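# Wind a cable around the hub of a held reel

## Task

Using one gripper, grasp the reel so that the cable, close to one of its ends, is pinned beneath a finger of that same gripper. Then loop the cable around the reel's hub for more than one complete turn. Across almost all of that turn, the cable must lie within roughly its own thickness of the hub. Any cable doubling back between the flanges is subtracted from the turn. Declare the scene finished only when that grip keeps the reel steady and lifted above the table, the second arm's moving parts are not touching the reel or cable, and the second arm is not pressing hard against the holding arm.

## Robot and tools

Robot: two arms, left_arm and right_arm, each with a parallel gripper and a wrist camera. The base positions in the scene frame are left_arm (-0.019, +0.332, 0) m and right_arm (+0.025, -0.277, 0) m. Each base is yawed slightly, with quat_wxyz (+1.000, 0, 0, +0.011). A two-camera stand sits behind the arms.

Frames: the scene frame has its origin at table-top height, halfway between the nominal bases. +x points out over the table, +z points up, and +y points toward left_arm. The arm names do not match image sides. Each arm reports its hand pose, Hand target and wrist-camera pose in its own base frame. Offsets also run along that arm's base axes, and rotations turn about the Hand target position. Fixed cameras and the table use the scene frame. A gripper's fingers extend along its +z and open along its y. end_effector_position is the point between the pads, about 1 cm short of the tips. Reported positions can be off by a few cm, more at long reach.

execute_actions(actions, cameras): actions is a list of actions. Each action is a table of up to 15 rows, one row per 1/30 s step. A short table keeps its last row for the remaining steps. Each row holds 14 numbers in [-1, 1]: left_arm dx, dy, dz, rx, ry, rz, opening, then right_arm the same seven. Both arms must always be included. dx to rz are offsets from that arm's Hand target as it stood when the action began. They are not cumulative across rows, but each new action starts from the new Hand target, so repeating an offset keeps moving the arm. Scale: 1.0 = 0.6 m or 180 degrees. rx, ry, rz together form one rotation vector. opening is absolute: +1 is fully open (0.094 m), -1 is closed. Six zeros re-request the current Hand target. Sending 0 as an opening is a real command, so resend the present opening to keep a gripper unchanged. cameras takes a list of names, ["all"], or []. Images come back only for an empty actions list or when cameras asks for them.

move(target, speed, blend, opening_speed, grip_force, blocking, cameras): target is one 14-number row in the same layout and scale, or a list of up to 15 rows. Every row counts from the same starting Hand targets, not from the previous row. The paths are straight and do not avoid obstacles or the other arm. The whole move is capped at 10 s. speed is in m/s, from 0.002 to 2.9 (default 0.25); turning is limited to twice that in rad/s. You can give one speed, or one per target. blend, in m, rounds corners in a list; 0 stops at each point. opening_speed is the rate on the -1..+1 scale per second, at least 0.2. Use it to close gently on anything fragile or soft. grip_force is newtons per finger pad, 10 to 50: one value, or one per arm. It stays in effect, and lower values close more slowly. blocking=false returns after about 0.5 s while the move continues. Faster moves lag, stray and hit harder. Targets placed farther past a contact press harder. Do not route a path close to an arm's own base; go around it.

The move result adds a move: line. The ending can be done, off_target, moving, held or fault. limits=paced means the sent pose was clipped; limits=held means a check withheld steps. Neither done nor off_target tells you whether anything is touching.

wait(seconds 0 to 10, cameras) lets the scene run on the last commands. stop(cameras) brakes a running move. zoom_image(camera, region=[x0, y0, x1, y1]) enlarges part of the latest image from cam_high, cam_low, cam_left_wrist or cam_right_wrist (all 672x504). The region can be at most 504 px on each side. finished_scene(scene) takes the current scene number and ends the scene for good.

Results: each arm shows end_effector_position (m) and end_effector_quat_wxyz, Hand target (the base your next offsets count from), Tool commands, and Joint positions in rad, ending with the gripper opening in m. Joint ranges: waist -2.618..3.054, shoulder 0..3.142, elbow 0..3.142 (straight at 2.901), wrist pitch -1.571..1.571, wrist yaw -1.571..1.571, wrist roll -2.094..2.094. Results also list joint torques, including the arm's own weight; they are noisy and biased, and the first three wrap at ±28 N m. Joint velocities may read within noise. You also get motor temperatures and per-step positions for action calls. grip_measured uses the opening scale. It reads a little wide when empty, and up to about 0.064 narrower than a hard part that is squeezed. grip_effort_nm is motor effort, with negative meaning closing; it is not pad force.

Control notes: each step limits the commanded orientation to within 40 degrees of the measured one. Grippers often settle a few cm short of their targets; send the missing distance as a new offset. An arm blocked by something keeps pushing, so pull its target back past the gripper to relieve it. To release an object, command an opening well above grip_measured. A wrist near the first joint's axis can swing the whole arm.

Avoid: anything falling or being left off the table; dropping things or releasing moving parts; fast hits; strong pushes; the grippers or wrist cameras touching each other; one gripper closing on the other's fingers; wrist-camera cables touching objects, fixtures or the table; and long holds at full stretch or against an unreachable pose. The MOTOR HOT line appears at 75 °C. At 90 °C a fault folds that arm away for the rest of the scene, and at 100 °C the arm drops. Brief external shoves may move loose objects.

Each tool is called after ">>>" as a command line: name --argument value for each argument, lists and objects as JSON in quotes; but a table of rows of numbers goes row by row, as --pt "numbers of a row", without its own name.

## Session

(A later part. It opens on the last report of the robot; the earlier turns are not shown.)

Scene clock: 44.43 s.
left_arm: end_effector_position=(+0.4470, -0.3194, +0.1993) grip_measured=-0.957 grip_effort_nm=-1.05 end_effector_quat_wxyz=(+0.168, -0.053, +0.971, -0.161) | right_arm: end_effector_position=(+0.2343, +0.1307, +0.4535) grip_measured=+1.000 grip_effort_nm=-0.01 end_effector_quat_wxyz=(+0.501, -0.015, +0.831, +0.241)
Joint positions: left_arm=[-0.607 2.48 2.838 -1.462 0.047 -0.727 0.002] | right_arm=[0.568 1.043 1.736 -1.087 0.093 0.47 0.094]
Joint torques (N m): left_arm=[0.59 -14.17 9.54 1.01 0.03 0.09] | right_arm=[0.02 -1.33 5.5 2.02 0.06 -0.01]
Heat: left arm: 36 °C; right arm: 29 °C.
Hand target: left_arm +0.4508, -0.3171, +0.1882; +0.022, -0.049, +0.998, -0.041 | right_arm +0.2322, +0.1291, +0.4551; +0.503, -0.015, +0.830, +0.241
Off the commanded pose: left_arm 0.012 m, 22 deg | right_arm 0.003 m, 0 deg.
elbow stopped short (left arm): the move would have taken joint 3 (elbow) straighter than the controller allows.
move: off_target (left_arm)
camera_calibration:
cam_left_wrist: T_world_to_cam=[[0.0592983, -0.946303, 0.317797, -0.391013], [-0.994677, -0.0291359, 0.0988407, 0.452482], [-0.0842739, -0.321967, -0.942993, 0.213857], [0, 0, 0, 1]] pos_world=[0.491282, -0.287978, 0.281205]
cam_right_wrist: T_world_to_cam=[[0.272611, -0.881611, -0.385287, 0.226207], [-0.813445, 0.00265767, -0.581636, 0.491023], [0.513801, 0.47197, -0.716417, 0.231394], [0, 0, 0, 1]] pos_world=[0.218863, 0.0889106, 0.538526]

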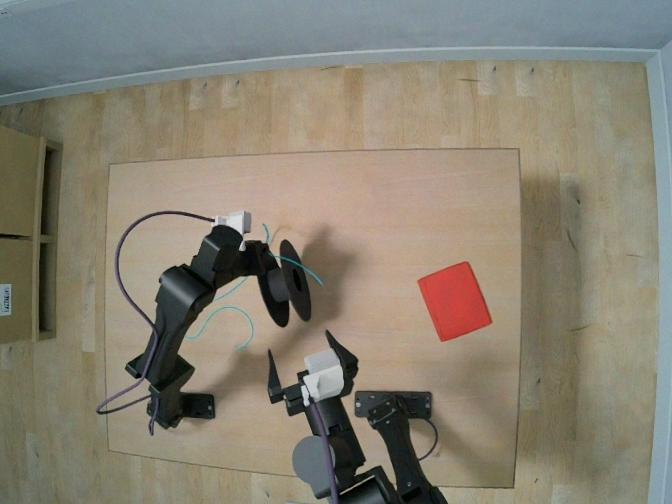

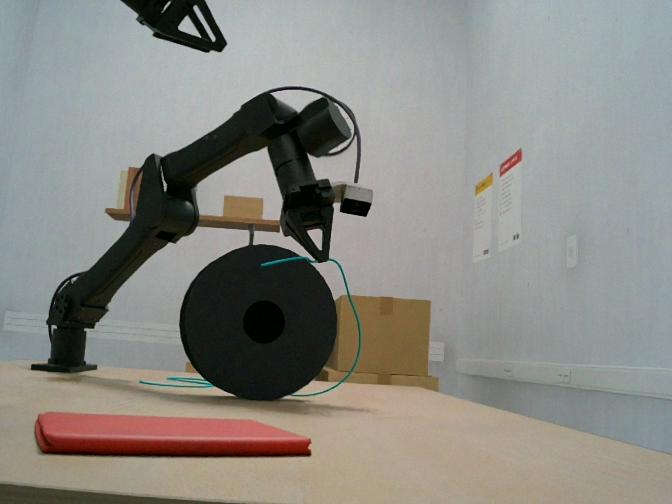

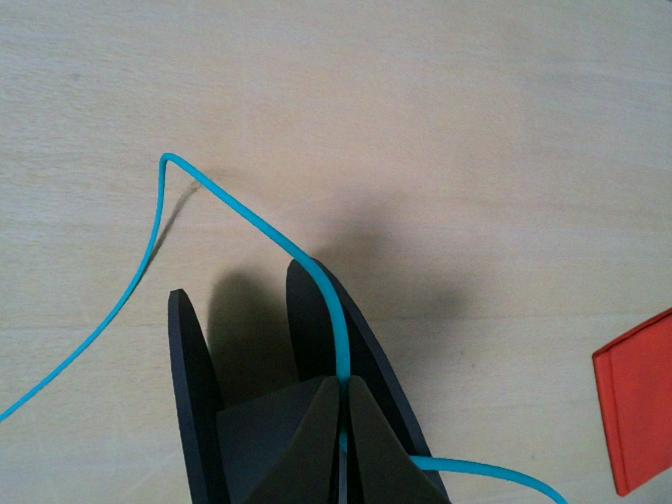

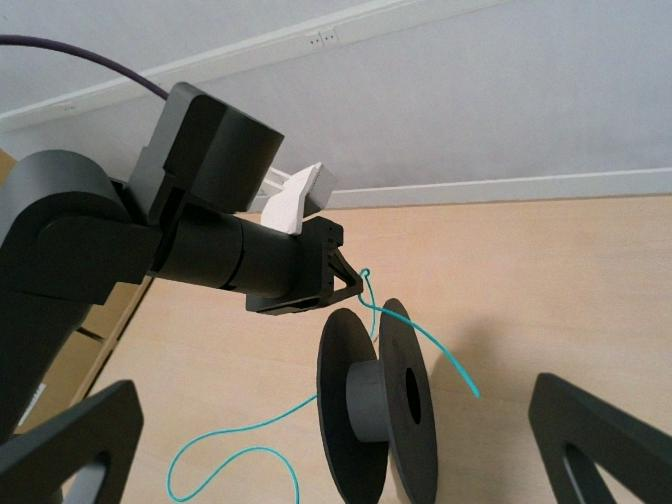

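>>> move --pt "0.01 0.09 0.15 0 0 0 -1 0 0 0 0 0 0 1" --pt "0 0 0.15 0 0 0.136 -1 0 0 0 0 0 0 1" --speed 0.12 --cameras '["all"]'

>>> zoom_image --camera "cam_high" --region '[230, 210, 350, 330]'

>>> zoom_image --camera "cam_right_wrist" --region '[290, 220, 490, 504]'

Scene clock: 51.03 s.
left_arm: end_effector_position=(+0.4519, -0.3140, +0.2615) grip_measured=-0.957 grip_effort_nm=-1.05 end_effector_quat_wxyz=(+0.201, -0.246, +0.919, -0.234) | right_arm: end_effector_position=(+0.2343, +0.1307, +0.4535) grip_measured=+1.000 grip_effort_nm=-0.01 end_effector_quat_wxyz=(+0.501, -0.015, +0.831, +0.241)
Joint positions: left_arm=[-0.611 2.376 2.838 -1.404 -0.007 -1.132 0.002] | right_arm=[0.568 1.043 1.736 -1.087 0.093 0.47 0.094]
Joint torques (N m): left_arm=[-0.44 -17.48 9.4 1.43 0.01 -0.04] | right_arm=[-0.08 -1.43 5.52 2.03 0.06 -0.01]
Heat: left arm: 36 °C; right arm: 29 °C.
Hand target: left_arm +0.4509, -0.3170, +0.2783; +0.031, -0.259, +0.965, -0.035 | right_arm +0.2322, +0.1291, +0.4551; +0.503, -0.015, +0.830, +0.241
Off the commanded pose: left_arm 0.017 m, 31 deg | right_arm 0.003 m, 0 deg.
elbow stopped short (left arm): the move would have taken joint 3 (elbow) straighter than the controller allows.
move: off_target (left_arm)
camera_calibration:
cam_left_wrist: T_world_to_cam=[[0.369703, -0.771117, 0.518361, -0.543629], [-0.923775, -0.364968, 0.115922, 0.309447], [0.099796, -0.521706, -0.847269, 0.103732], [0, 0, 0, 1]] pos_world=[0.476489, -0.252146, 0.333814]
cam_right_wrist: T_world_to_cam=[[0.272611, -0.881611, -0.385287, 0.226207], [-0.813445, 0.00265767, -0.581636, 0.491023], [0.513801, 0.47197, -0.716417, 0.231394], [0, 0, 0, 1]] pos_world=[0.218863, 0.0889106, 0.538526]

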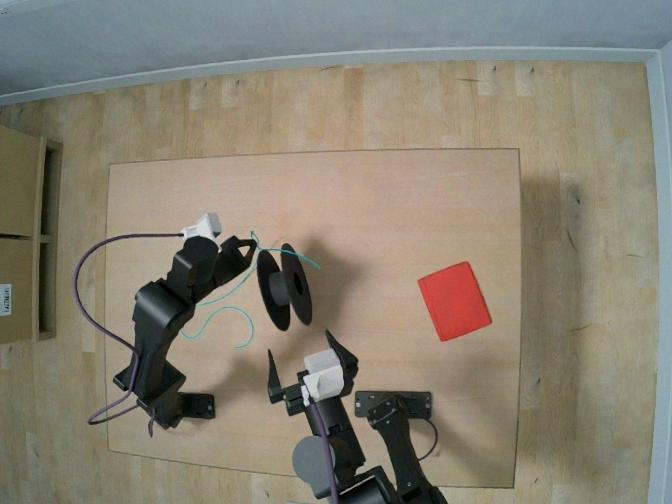

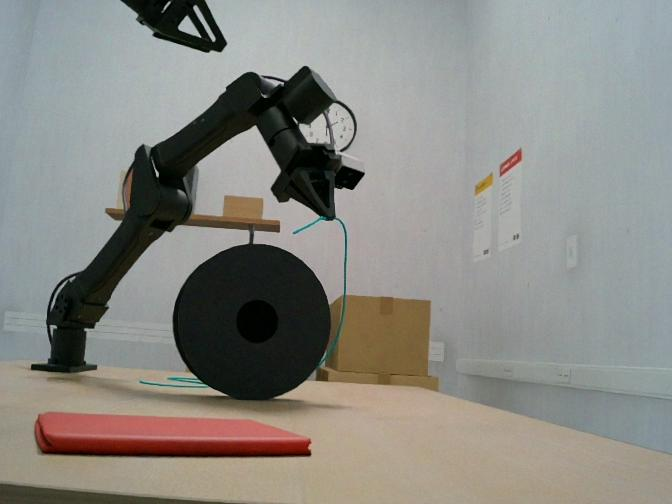

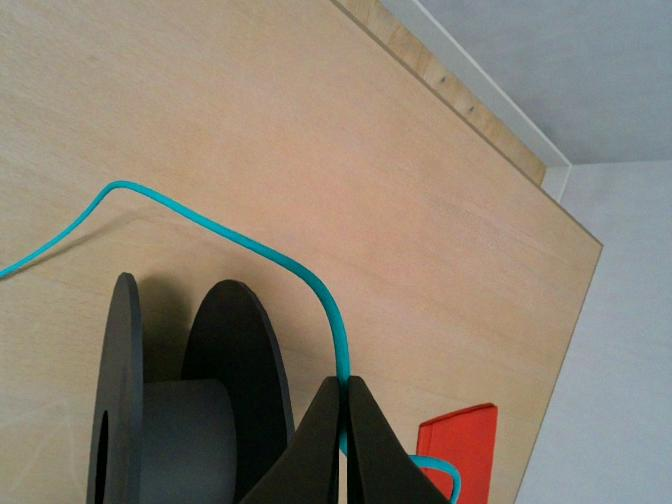

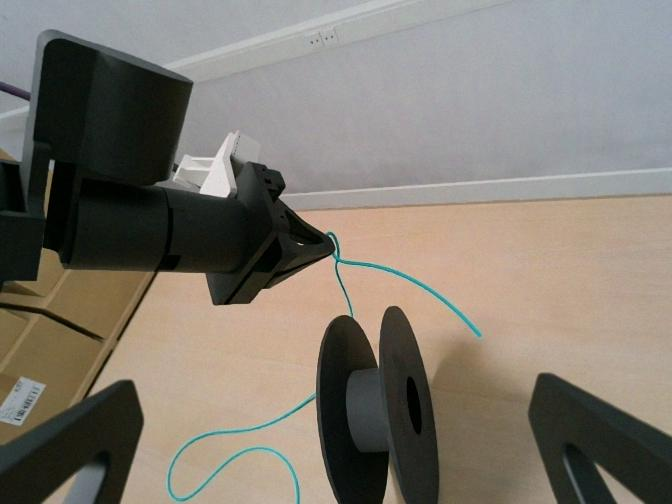

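Scaled by 4.200 from the camera's 672x504 image, which has a finer 960x720 frame.

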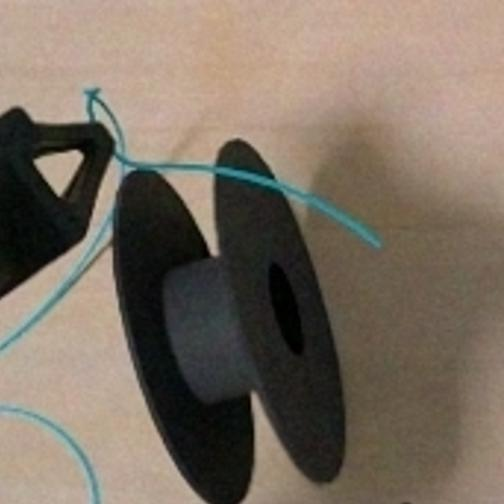

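Scaled by 1.775 from the camera's 672x504 image, which has a finer 960x720 frame.

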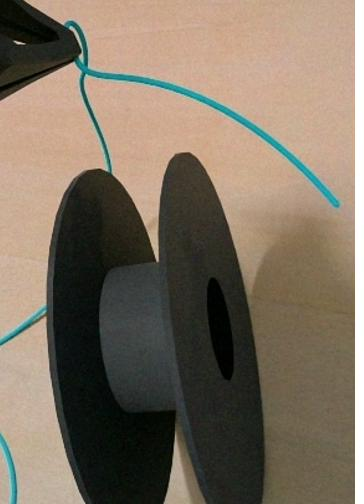

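>>> move --pt "0.003 -0.01 0.05 0 0 -0.305 -1 0 0 0 0 0 0 1" --pt "0.003 -0.048 0.03 0 0 -0.305 -1 0 0 0 0 0 0 1" --speed 0.12 --cameras '["all"]'

>>> zoom_image --camera "cam_high" --region '[230, 210, 350, 330]'

>>> zoom_image --camera "cam_right_wrist" --region '[290, 180, 490, 464]'

Scene clock: 60.50 s.
left_arm: end_effector_position=(+0.4530, -0.3434, +0.2784) grip_measured=-0.957 grip_effort_nm=-1.05 end_effector_quat_wxyz=(+0.301, +0.187, +0.915, -0.193) | right_arm: end_effector_position=(+0.2343, +0.1307, +0.4535) grip_measured=+1.000 grip_effort_nm=-0.01 end_effector_quat_wxyz=(+0.501, -0.015, +0.831, +0.241)
Joint positions: left_arm=[-0.618 2.375 2.838 -1.308 0.103 -0.253 0.002] | right_arm=[0.568 1.043 1.736 -1.087 0.093 0.47 0.094]
Joint torques (N m): left_arm=[-0.65 -17.59 9.47 1.6 -0.05 -0.09] | right_arm=[0.08 -1.43 5.49 2.05 0.07 -0.02]
Heat: left arm: 36 °C; right arm: 29 °C.
Hand target: left_arm +0.4527, -0.3459, +0.2962; +0.011, +0.215, +0.976, -0.046 | right_arm +0.2322, +0.1291, +0.4551; +0.503, -0.015, +0.830, +0.241
Off the commanded pose: left_arm 0.018 m, 38 deg | right_arm 0.003 m, 0 deg.
elbow stopped short (left arm): the move would have taken joint 3 (elbow) straighter than the controller allows.
move: off_target (left_arm)
camera_calibration:
cam_left_wrist: T_world_to_cam=[[-0.447062, -0.863726, 0.23262, -0.157689], [-0.885692, 0.391018, -0.250311, 0.642062], [0.125241, -0.317934, -0.939804, 0.186754], [0, 0, 0, 1]] pos_world=[0.474783, -0.327882, 0.372909]
cam_right_wrist: T_world_to_cam=[[0.272611, -0.881611, -0.385287, 0.226207], [-0.813445, 0.00265767, -0.581636, 0.491023], [0.513801, 0.47197, -0.716417, 0.231394], [0, 0, 0, 1]] pos_world=[0.218863, 0.0889106, 0.538526]

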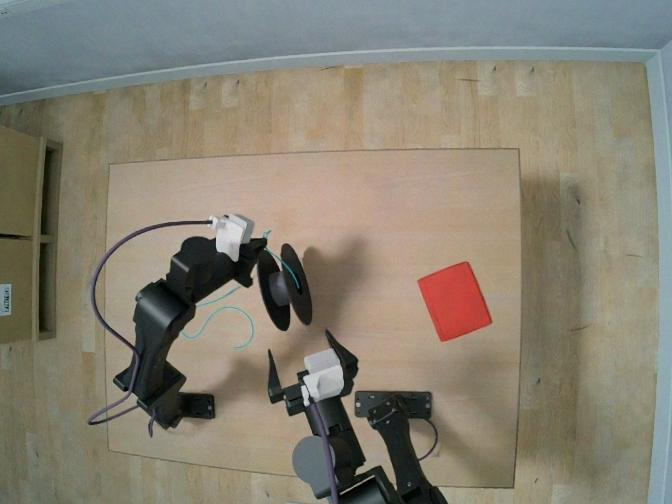

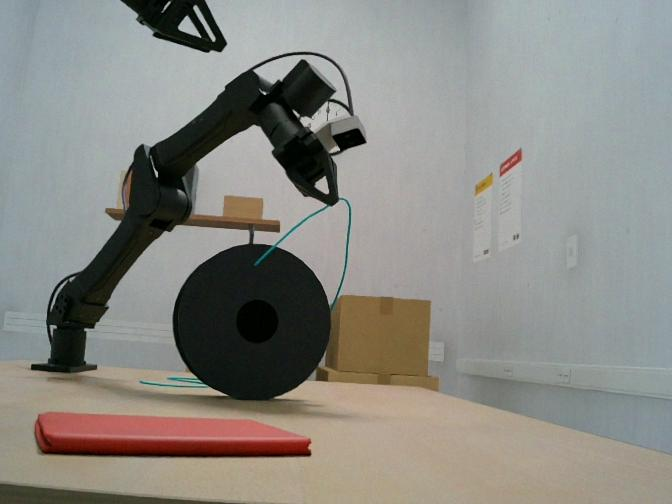

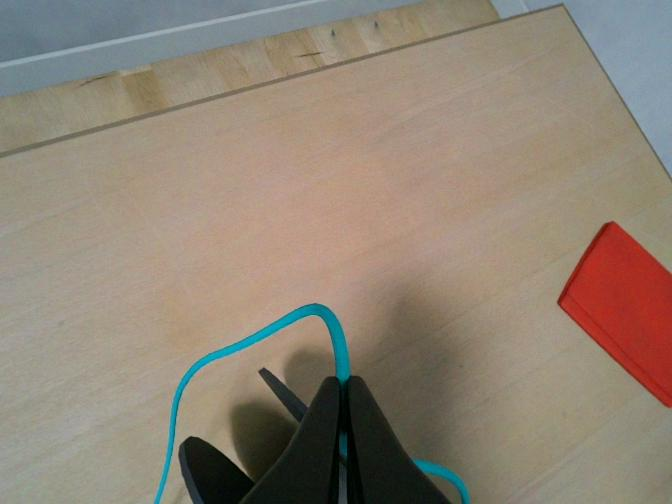

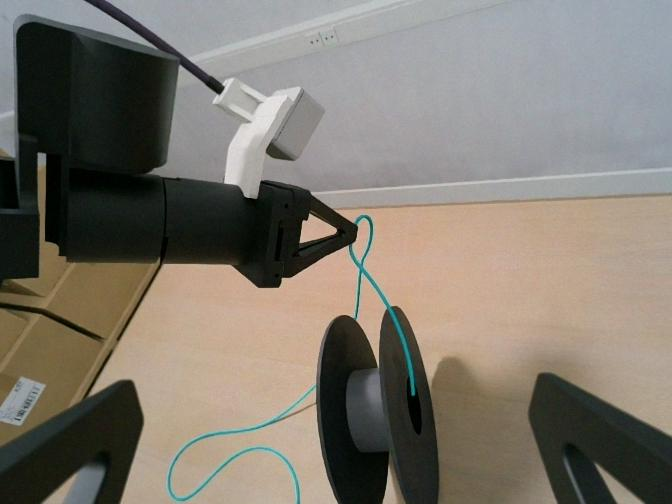

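Scaled by 4.200 from the camera's 672x504 image, which has a finer 960x720 frame.

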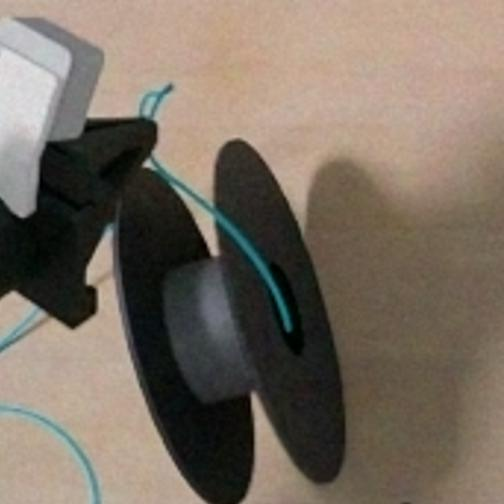

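Scaled by 1.775 from the camera's 672x504 image, which has a finer 960x720 frame.

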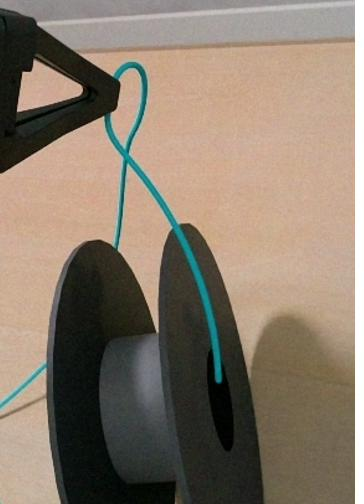

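>>> move --pt "0 0.02 0.03 0 0 -0.14 -1 0 0 0 0 0 0 1" --pt "0 0.0 -0.04 0 0 -0.14 -1 0 0 0 0 0 0 1" --speed 0.1 --cameras '["all"]'

>>> zoom_image --camera "cam_high" --region '[230, 210, 350, 330]'

>>> zoom_image --camera "cam_right_wrist" --region '[290, 180, 490, 464]'

Scene clock: 69.90 s.
left_arm: end_effector_position=(+0.4521, -0.3420, +0.2775) grip_measured=-0.957 grip_effort_nm=-1.05 end_effector_quat_wxyz=(+0.330, +0.374, +0.856, -0.134) | right_arm: end_effector_position=(+0.2343, +0.1307, +0.4535) grip_measured=+1.000 grip_effort_nm=-0.01 end_effector_quat_wxyz=(+0.501, -0.015, +0.831, +0.241)
Joint positions: left_arm=[-0.609 2.375 2.838 -1.315 0.126 0.168 0.002] | right_arm=[0.568 1.043 1.736 -1.087 0.093 0.47 0.094]
Joint torques (N m): left_arm=[-0.65 -14.22 9.47 1.38 -0.01 0.07] | right_arm=[-0.03 -1.4 5.52 2.03 0.04 -0.02]
Heat: left arm: 36 °C; right arm: 29 °C.
Hand target: left_arm +0.4527, -0.3458, +0.2722; +0.001, +0.422, +0.905, -0.047 | right_arm +0.2322, +0.1291, +0.4551; +0.503, -0.015, +0.830, +0.241
Off the commanded pose: left_arm 0.007 m, 40 deg; orientation clipped | right_arm 0.003 m, 0 deg.
elbow stopped short (left arm): the move would have taken joint 3 (elbow) straighter than the controller allows.
move: off_target (left_arm); limits=paced
camera_calibration:
cam_left_wrist: T_world_to_cam=[[-0.71962, -0.693928, -0.0247257, 0.0960416], [-0.659169, 0.693901, -0.289825, 0.65264], [0.218274, -0.192265, -0.95676, 0.192126], [0, 0, 0, 1]] pos_world=[0.457377, -0.349283, 0.375345]
cam_right_wrist: T_world_to_cam=[[0.272611, -0.881611, -0.385287, 0.226207], [-0.813445, 0.00265767, -0.581636, 0.491023], [0.513801, 0.47197, -0.716417, 0.231394], [0, 0, 0, 1]] pos_world=[0.218863, 0.0889106, 0.538526]

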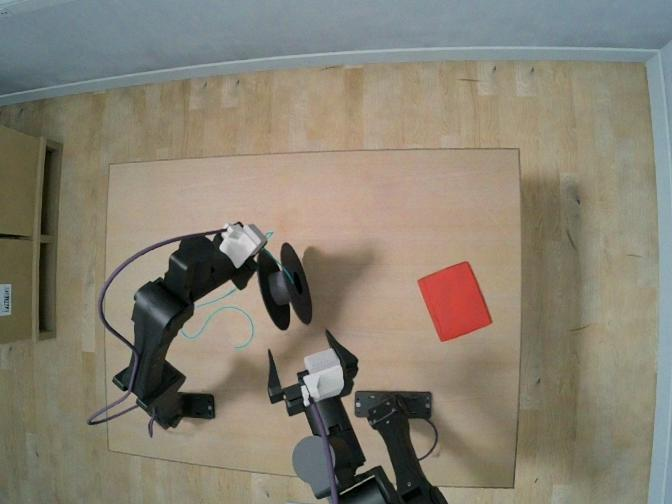

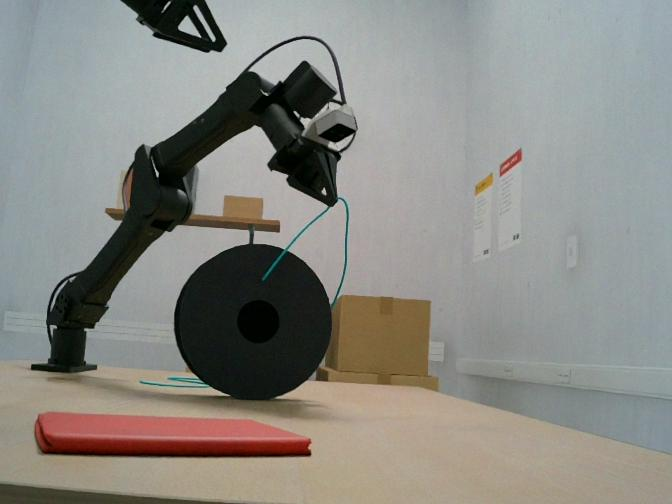

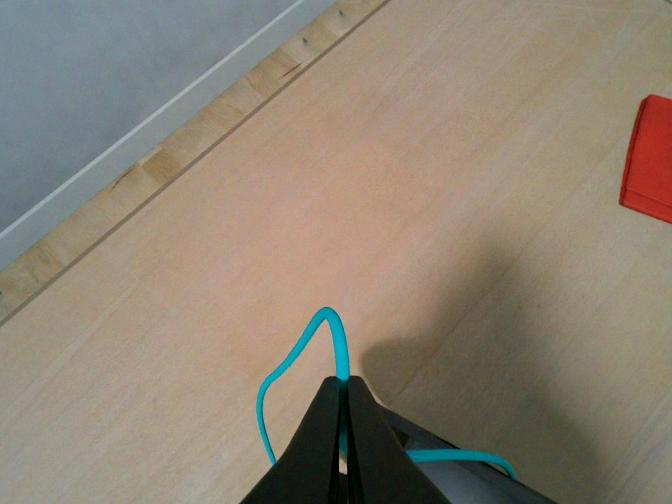

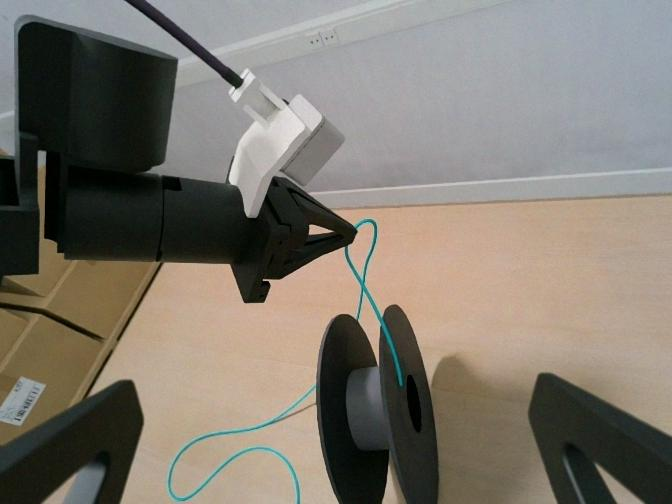

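Scaled by 4.200 from the camera's 672x504 image, which has a finer 960x720 frame.

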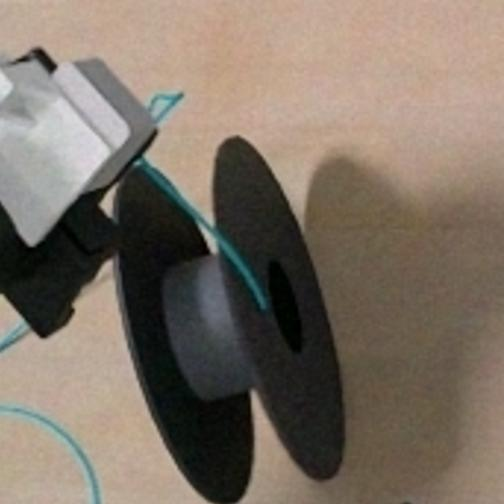

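Scaled by 1.775 from the camera's 672x504 image, which has a finer 960x720 frame.

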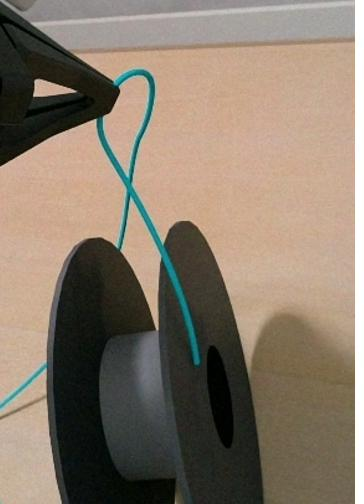

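>>> move --pt "-0.006 0.028 0.03 0 0 0 -1 0 0 0 0 0 0 1" --pt "-0.006 0.028 -0.02 0 0 0 -1 0 0 0 0 0 0 1" --speed 0.08 --cameras '["all"]'

>>> zoom_image --camera "cam_high" --region '[230, 210, 350, 330]'

>>> zoom_image --camera "cam_right_wrist" --region '[290, 180, 490, 464]'

Scene clock: 79.77 s.
left_arm: end_effector_position=(+0.4430, -0.3325, +0.2669) grip_measured=-0.957 grip_effort_nm=-1.05 end_effector_quat_wxyz=(+0.301, +0.386, +0.863, -0.124) | right_arm: end_effector_position=(+0.2343, +0.1307, +0.4535) grip_measured=+1.000 grip_effort_nm=-0.01 end_effector_quat_wxyz=(+0.501, -0.015, +0.831, +0.241)
Joint positions: left_arm=[-0.605 2.375 2.838 -1.382 0.126 0.195 0.002] | right_arm=[0.568 1.043 1.736 -1.087 0.093 0.47 0.094]
Joint torques (N m): left_arm=[0.85 -13.85 9.37 1.31 0.03 0.06] | right_arm=[-0.06 -1.37 5.53 2.02 0.06 -0.01]
Heat: left arm: 36 °C; right arm: 29 °C.
Hand target: left_arm +0.4491, -0.3291, +0.2602; +0.001, +0.422, +0.905, -0.047 | right_arm +0.2322, +0.1291, +0.4551; +0.503, -0.015, +0.830, +0.241
Off the commanded pose: left_arm 0.010 m, 36 deg | right_arm 0.003 m, 0 deg.
elbow stopped short (left arm): the move would have taken joint 3 (elbow) straighter than the controller allows.
move: off_target (left_arm)
camera_calibration:
cam_left_wrist: T_world_to_cam=[[-0.731766, -0.680981, -0.0279842, 0.106286], [-0.659002, 0.71743, -0.225854, 0.627623], [0.173879, -0.146831, -0.973759, 0.225064], [0, 0, 0, 1]] pos_world=[0.452248, -0.34485, 0.363884]
cam_right_wrist: T_world_to_cam=[[0.272611, -0.881611, -0.385287, 0.226207], [-0.813445, 0.00265767, -0.581636, 0.491023], [0.513801, 0.47197, -0.716417, 0.231394], [0, 0, 0, 1]] pos_world=[0.218863, 0.0889106, 0.538526]

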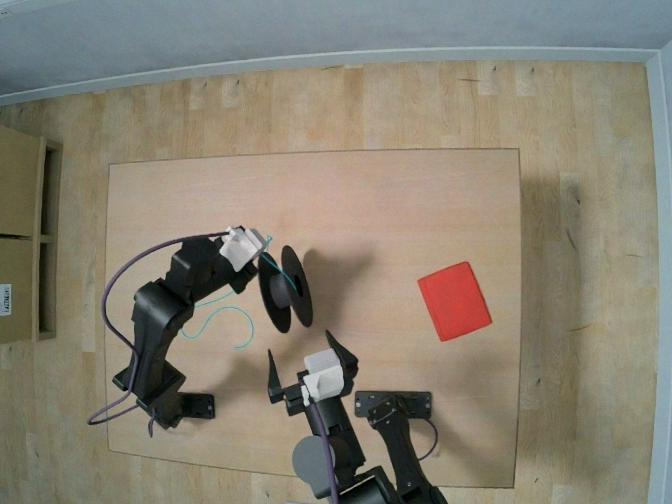

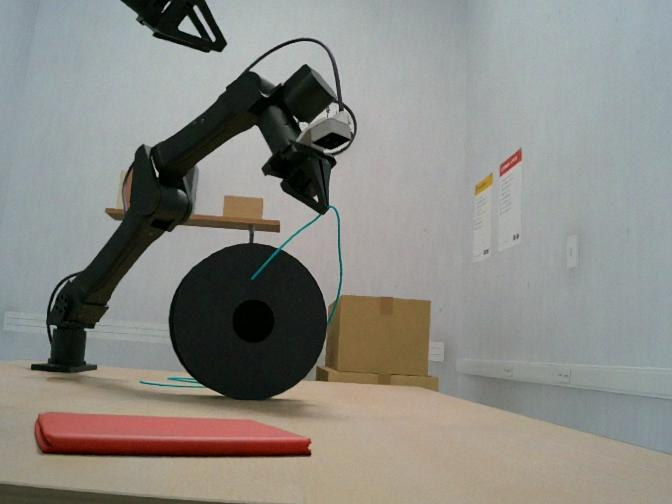

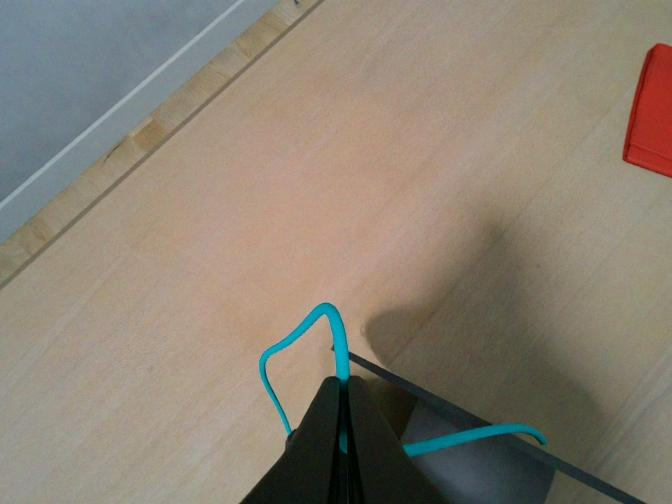

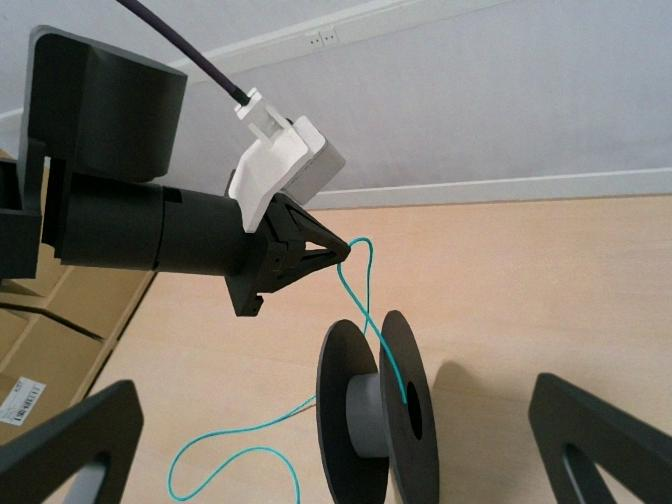

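Scaled by 4.200 from the camera's 672x504 image, which has a finer 960x720 frame.

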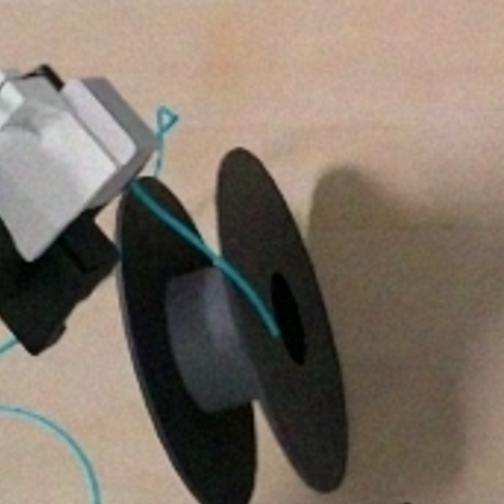

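Scaled by 1.775 from the camera's 672x504 image, which has a finer 960x720 frame.

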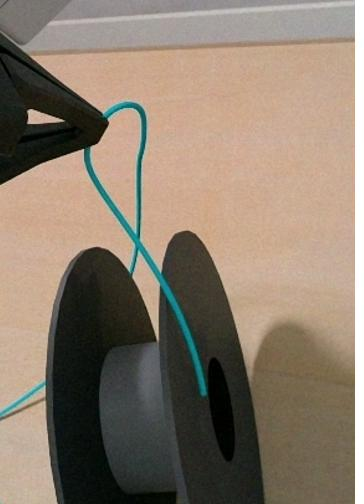

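>>> move --target '[0,0,0,0,0,0,-1,0.005,0.045,-0.305,-0.1366,0.0249,-0.008,0.3]' --speed 0.15 --cameras '["cam_high","cam_low","cam_right_wrist"]'

Scene clock: 83.13 s.
left_arm: end_effector_position=(+0.4429, -0.3325, +0.2668) grip_measured=-0.957 grip_effort_nm=-1.06 end_effector_quat_wxyz=(+0.300, +0.387, +0.863, -0.124) | right_arm: end_effector_position=(+0.2347, +0.1554, +0.2741) grip_measured=+0.302 grip_effort_nm=-0.14 end_effector_quat_wxyz=(+0.455, -0.102, +0.883, +0.056)
Joint positions: left_arm=[-0.605 2.375 2.838 -1.383 0.126 0.195 0.002] | right_arm=[0.915 0.946 1.084 -0.878 0.537 0.443 0.061]
Joint torques (N m): left_arm=[0.85 -13.93 9.39 1.29 0.02 0.08] | right_arm=[0.55 -1.95 5.65 1.79 0.34 0.02]
Heat: left arm: 36 °C; right arm: 29 °C.
Hand target: left_arm +0.4490, -0.3291, +0.2602; +0.001, +0.422, +0.905, -0.047 | right_arm +0.2352, +0.1561, +0.2721; +0.458, -0.102, +0.881, +0.053
Off the commanded pose: left_arm 0.010 m, 36 deg | right_arm 0.002 m, 1 deg.
elbow stopped short (left arm): the move would have taken joint 3 (elbow) straighter than the controller allows.
move: off_target (left_arm)
camera_calibration:
cam_right_wrist: T_world_to_cam=[[0.236887, -0.97152, -0.00576361, 0.0970058], [-0.858611, -0.206573, -0.469164, 0.399278], [0.454612, 0.116088, -0.883092, 0.205909], [0, 0, 0, 1]] pos_world=[0.226237, 0.15282, 0.369723]
Images, in order (width x height): cam_high 672x504, cam_low 672x504, cam_right_wrist 672x504.

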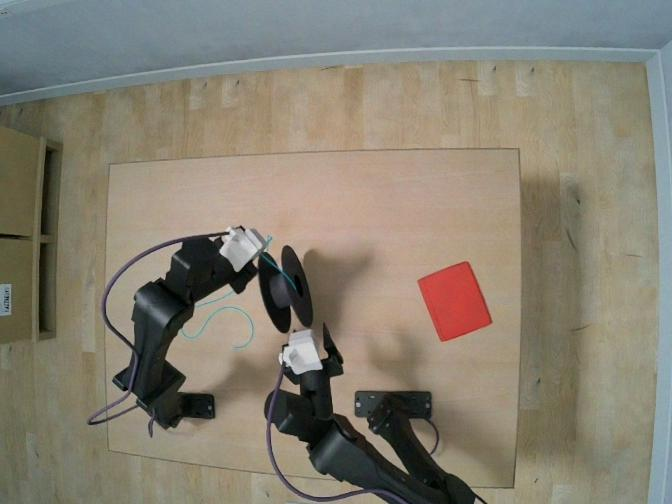

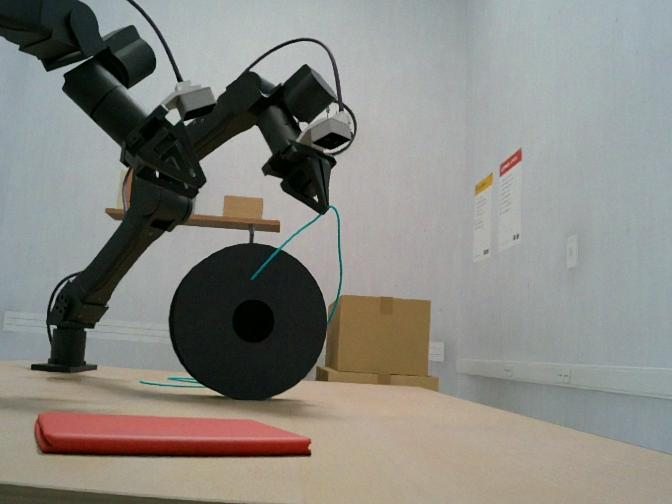

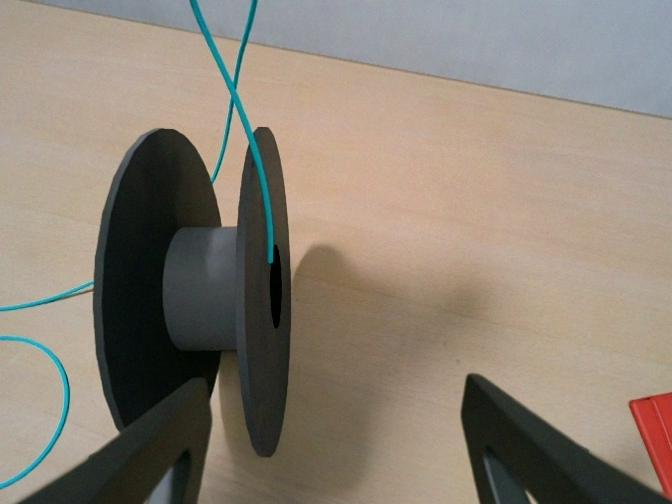

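>>> move --target '[0,0,0,0,0,0,-1,0.072,0.082,-0.072,0,0,0,0.1]' --speed 0.1 --cameras '["cam_high","cam_low","cam_right_wrist"]'

>>> zoom_image --camera "cam_low" --region '[140, 150, 360, 410]'

Scene clock: 85.77 s.
left_arm: end_effector_position=(+0.4429, -0.3325, +0.2668) grip_measured=-0.957 grip_effort_nm=-1.05 end_effector_quat_wxyz=(+0.300, +0.387, +0.863, -0.124) | right_arm: end_effector_position=(+0.2761, +0.2073, +0.2327) grip_measured=+0.102 grip_effort_nm=-0.14 end_effector_quat_wxyz=(+0.458, -0.104, +0.881, +0.057)
Joint positions: left_arm=[-0.605 2.375 2.838 -1.383 0.126 0.195 0.002] | right_arm=[0.909 1.156 1.007 -0.58 0.532 0.432 0.052]
Joint torques (N m): left_arm=[0.81 -13.91 9.36 1.29 0.02 0.08] | right_arm=[-0.75 -4.11 6.01 1.81 0.24 -0.05]
Heat: left arm: 36 °C; right arm: 29 °C.
Hand target: left_arm +0.4490, -0.3291, +0.2602; +0.001, +0.422, +0.905, -0.047 | right_arm +0.2785, +0.2053, +0.2290; +0.458, -0.102, +0.881, +0.053
Off the commanded pose: left_arm 0.010 m, 36 deg | right_arm 0.005 m, 0 deg.
elbow stopped short (left arm): the move would have taken joint 3 (elbow) straighter than the controller allows.
move: off_target (left_arm)
camera_calibration:
cam_right_wrist: T_world_to_cam=[[0.240868, -0.970541, -0.0057973, 0.136083], [-0.854802, -0.209307, -0.474873, 0.42699], [0.45967, 0.119337, -0.880035, 0.141786], [0, 0, 0, 1]] pos_world=[0.267039, 0.204526, 0.328331]
Images, in order (width x height): cam_high 672x504, cam_low 672x504, cam_right_wrist 672x504.

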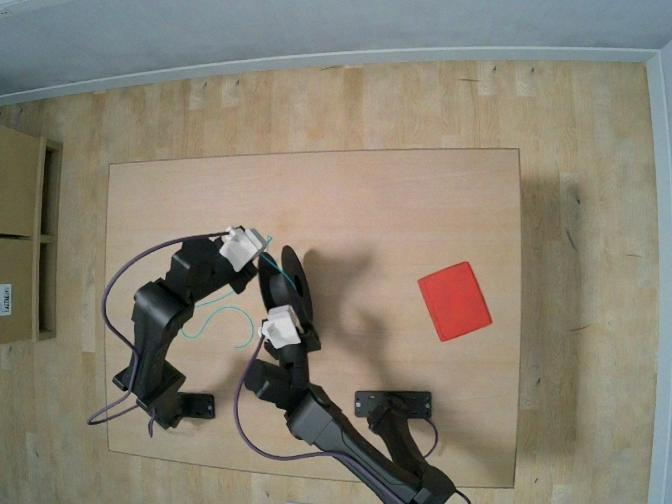

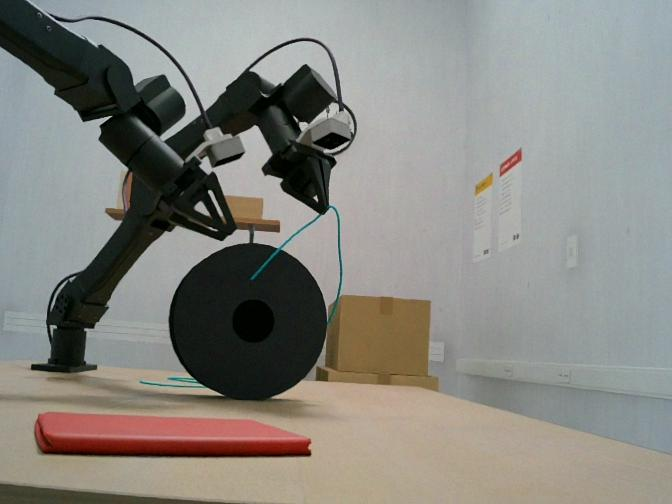

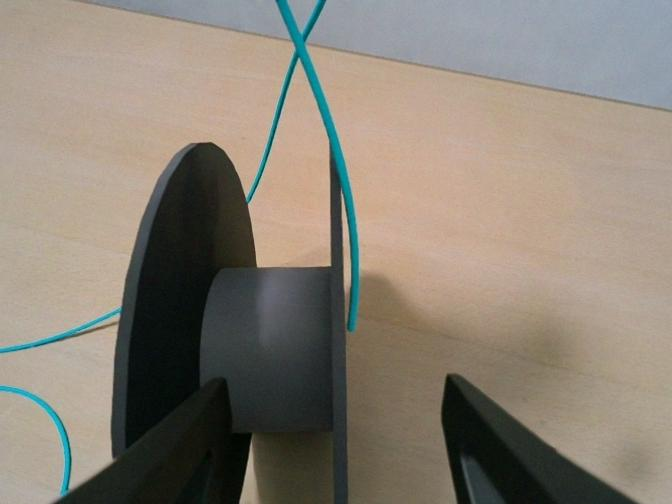

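Scaled by 1.938 from the camera's 672x504 image, which has a finer 960x720 frame.

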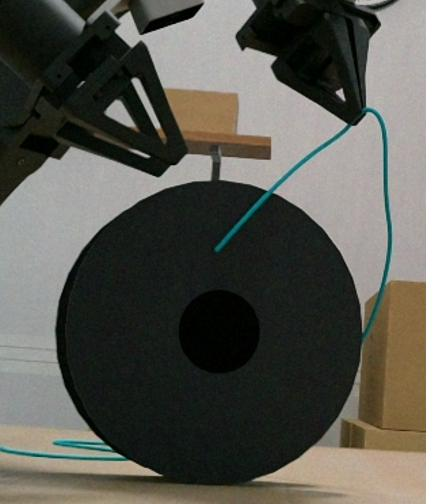

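>>> move --target '[0,0,0,0,0,0,-1,0.0695,0.0177,-0.072,0,0,0,0.1]' --speed 0.05 --cameras '["cam_high","cam_low","cam_right_wrist"]'

>>> zoom_image --camera "cam_low" --region '[140, 150, 360, 410]'

Scene clock: 88.10 s.
left_arm: end_effector_position=(+0.4429, -0.3325, +0.2668) grip_measured=-0.957 grip_effort_nm=-1.05 end_effector_quat_wxyz=(+0.300, +0.387, +0.863, -0.124) | right_arm: end_effector_position=(+0.3182, +0.2180, +0.1919) grip_measured=+0.102 grip_effort_nm=-0.14 end_effector_quat_wxyz=(+0.460, -0.102, +0.880, +0.057)
Joint positions: left_arm=[-0.605 2.375 2.838 -1.383 0.126 0.195 0.002] | right_arm=[0.805 1.296 0.923 -0.315 0.456 0.356 0.052]
Joint torques (N m): left_arm=[0.76 -13.9 9.35 1.3 0.02 0.07] | right_arm=[-0.72 -5.12 5.91 1.96 0.18 -0.06]
Heat: left arm: 36 °C; right arm: 29 °C.
Hand target: left_arm +0.4490, -0.3291, +0.2602; +0.001, +0.422, +0.905, -0.047 | right_arm +0.3202, +0.2159, +0.1858; +0.458, -0.102, +0.881, +0.053
Off the commanded pose: left_arm 0.010 m, 36 deg | right_arm 0.007 m, 1 deg.
elbow stopped short (left arm): the move would have taken joint 3 (elbow) straighter than the controller allows.
move: off_target (left_arm)
camera_calibration:
cam_right_wrist: T_world_to_cam=[[0.23863, -0.971083, -0.00730091, 0.137133], [-0.853148, -0.206046, -0.479253, 0.445442], [0.46389, 0.120593, -0.877647, 0.0831285], [0, 0, 0, 1]] pos_world=[0.308742, 0.214924, 0.287438]
Images, in order (width x height): cam_high 672x504, cam_low 672x504, cam_right_wrist 672x504.

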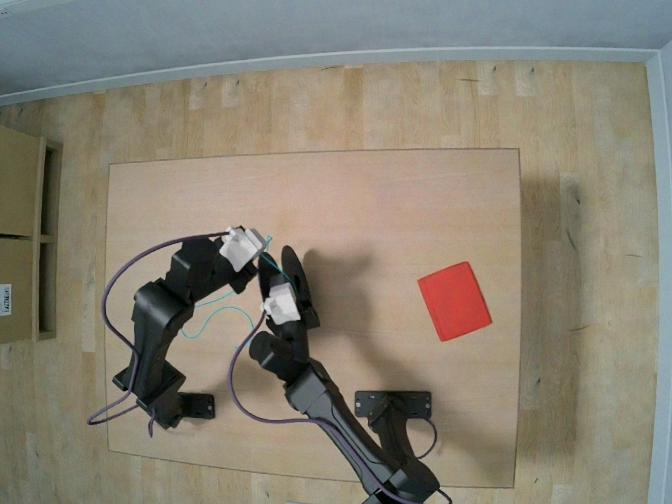

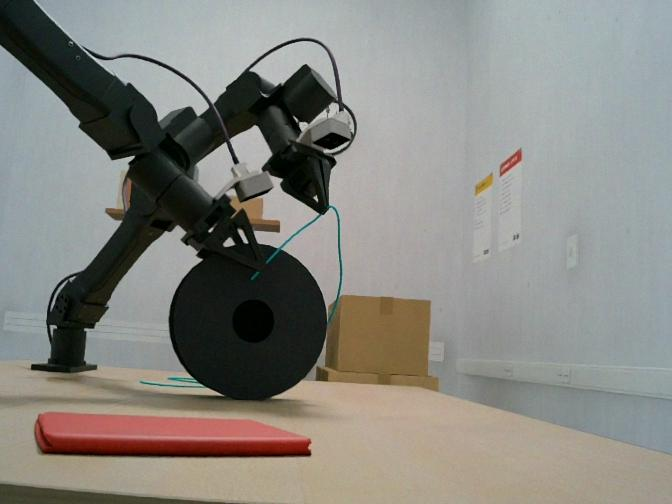

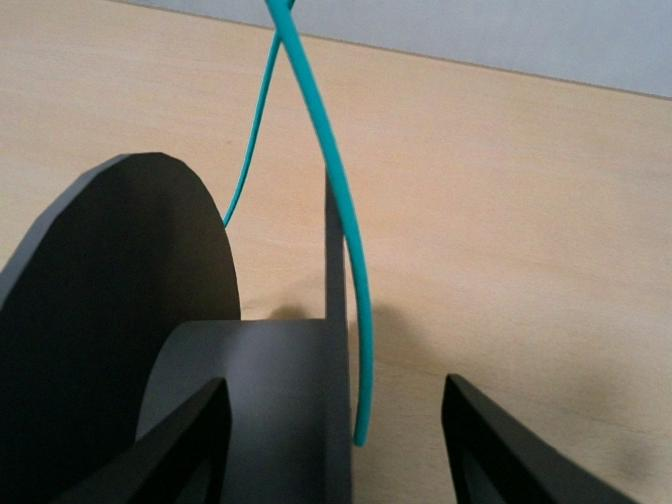

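Scaled by 1.938 from the camera's 672x504 image, which has a finer 960x720 frame.

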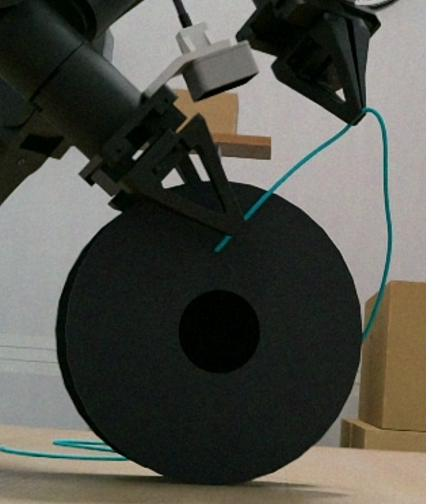

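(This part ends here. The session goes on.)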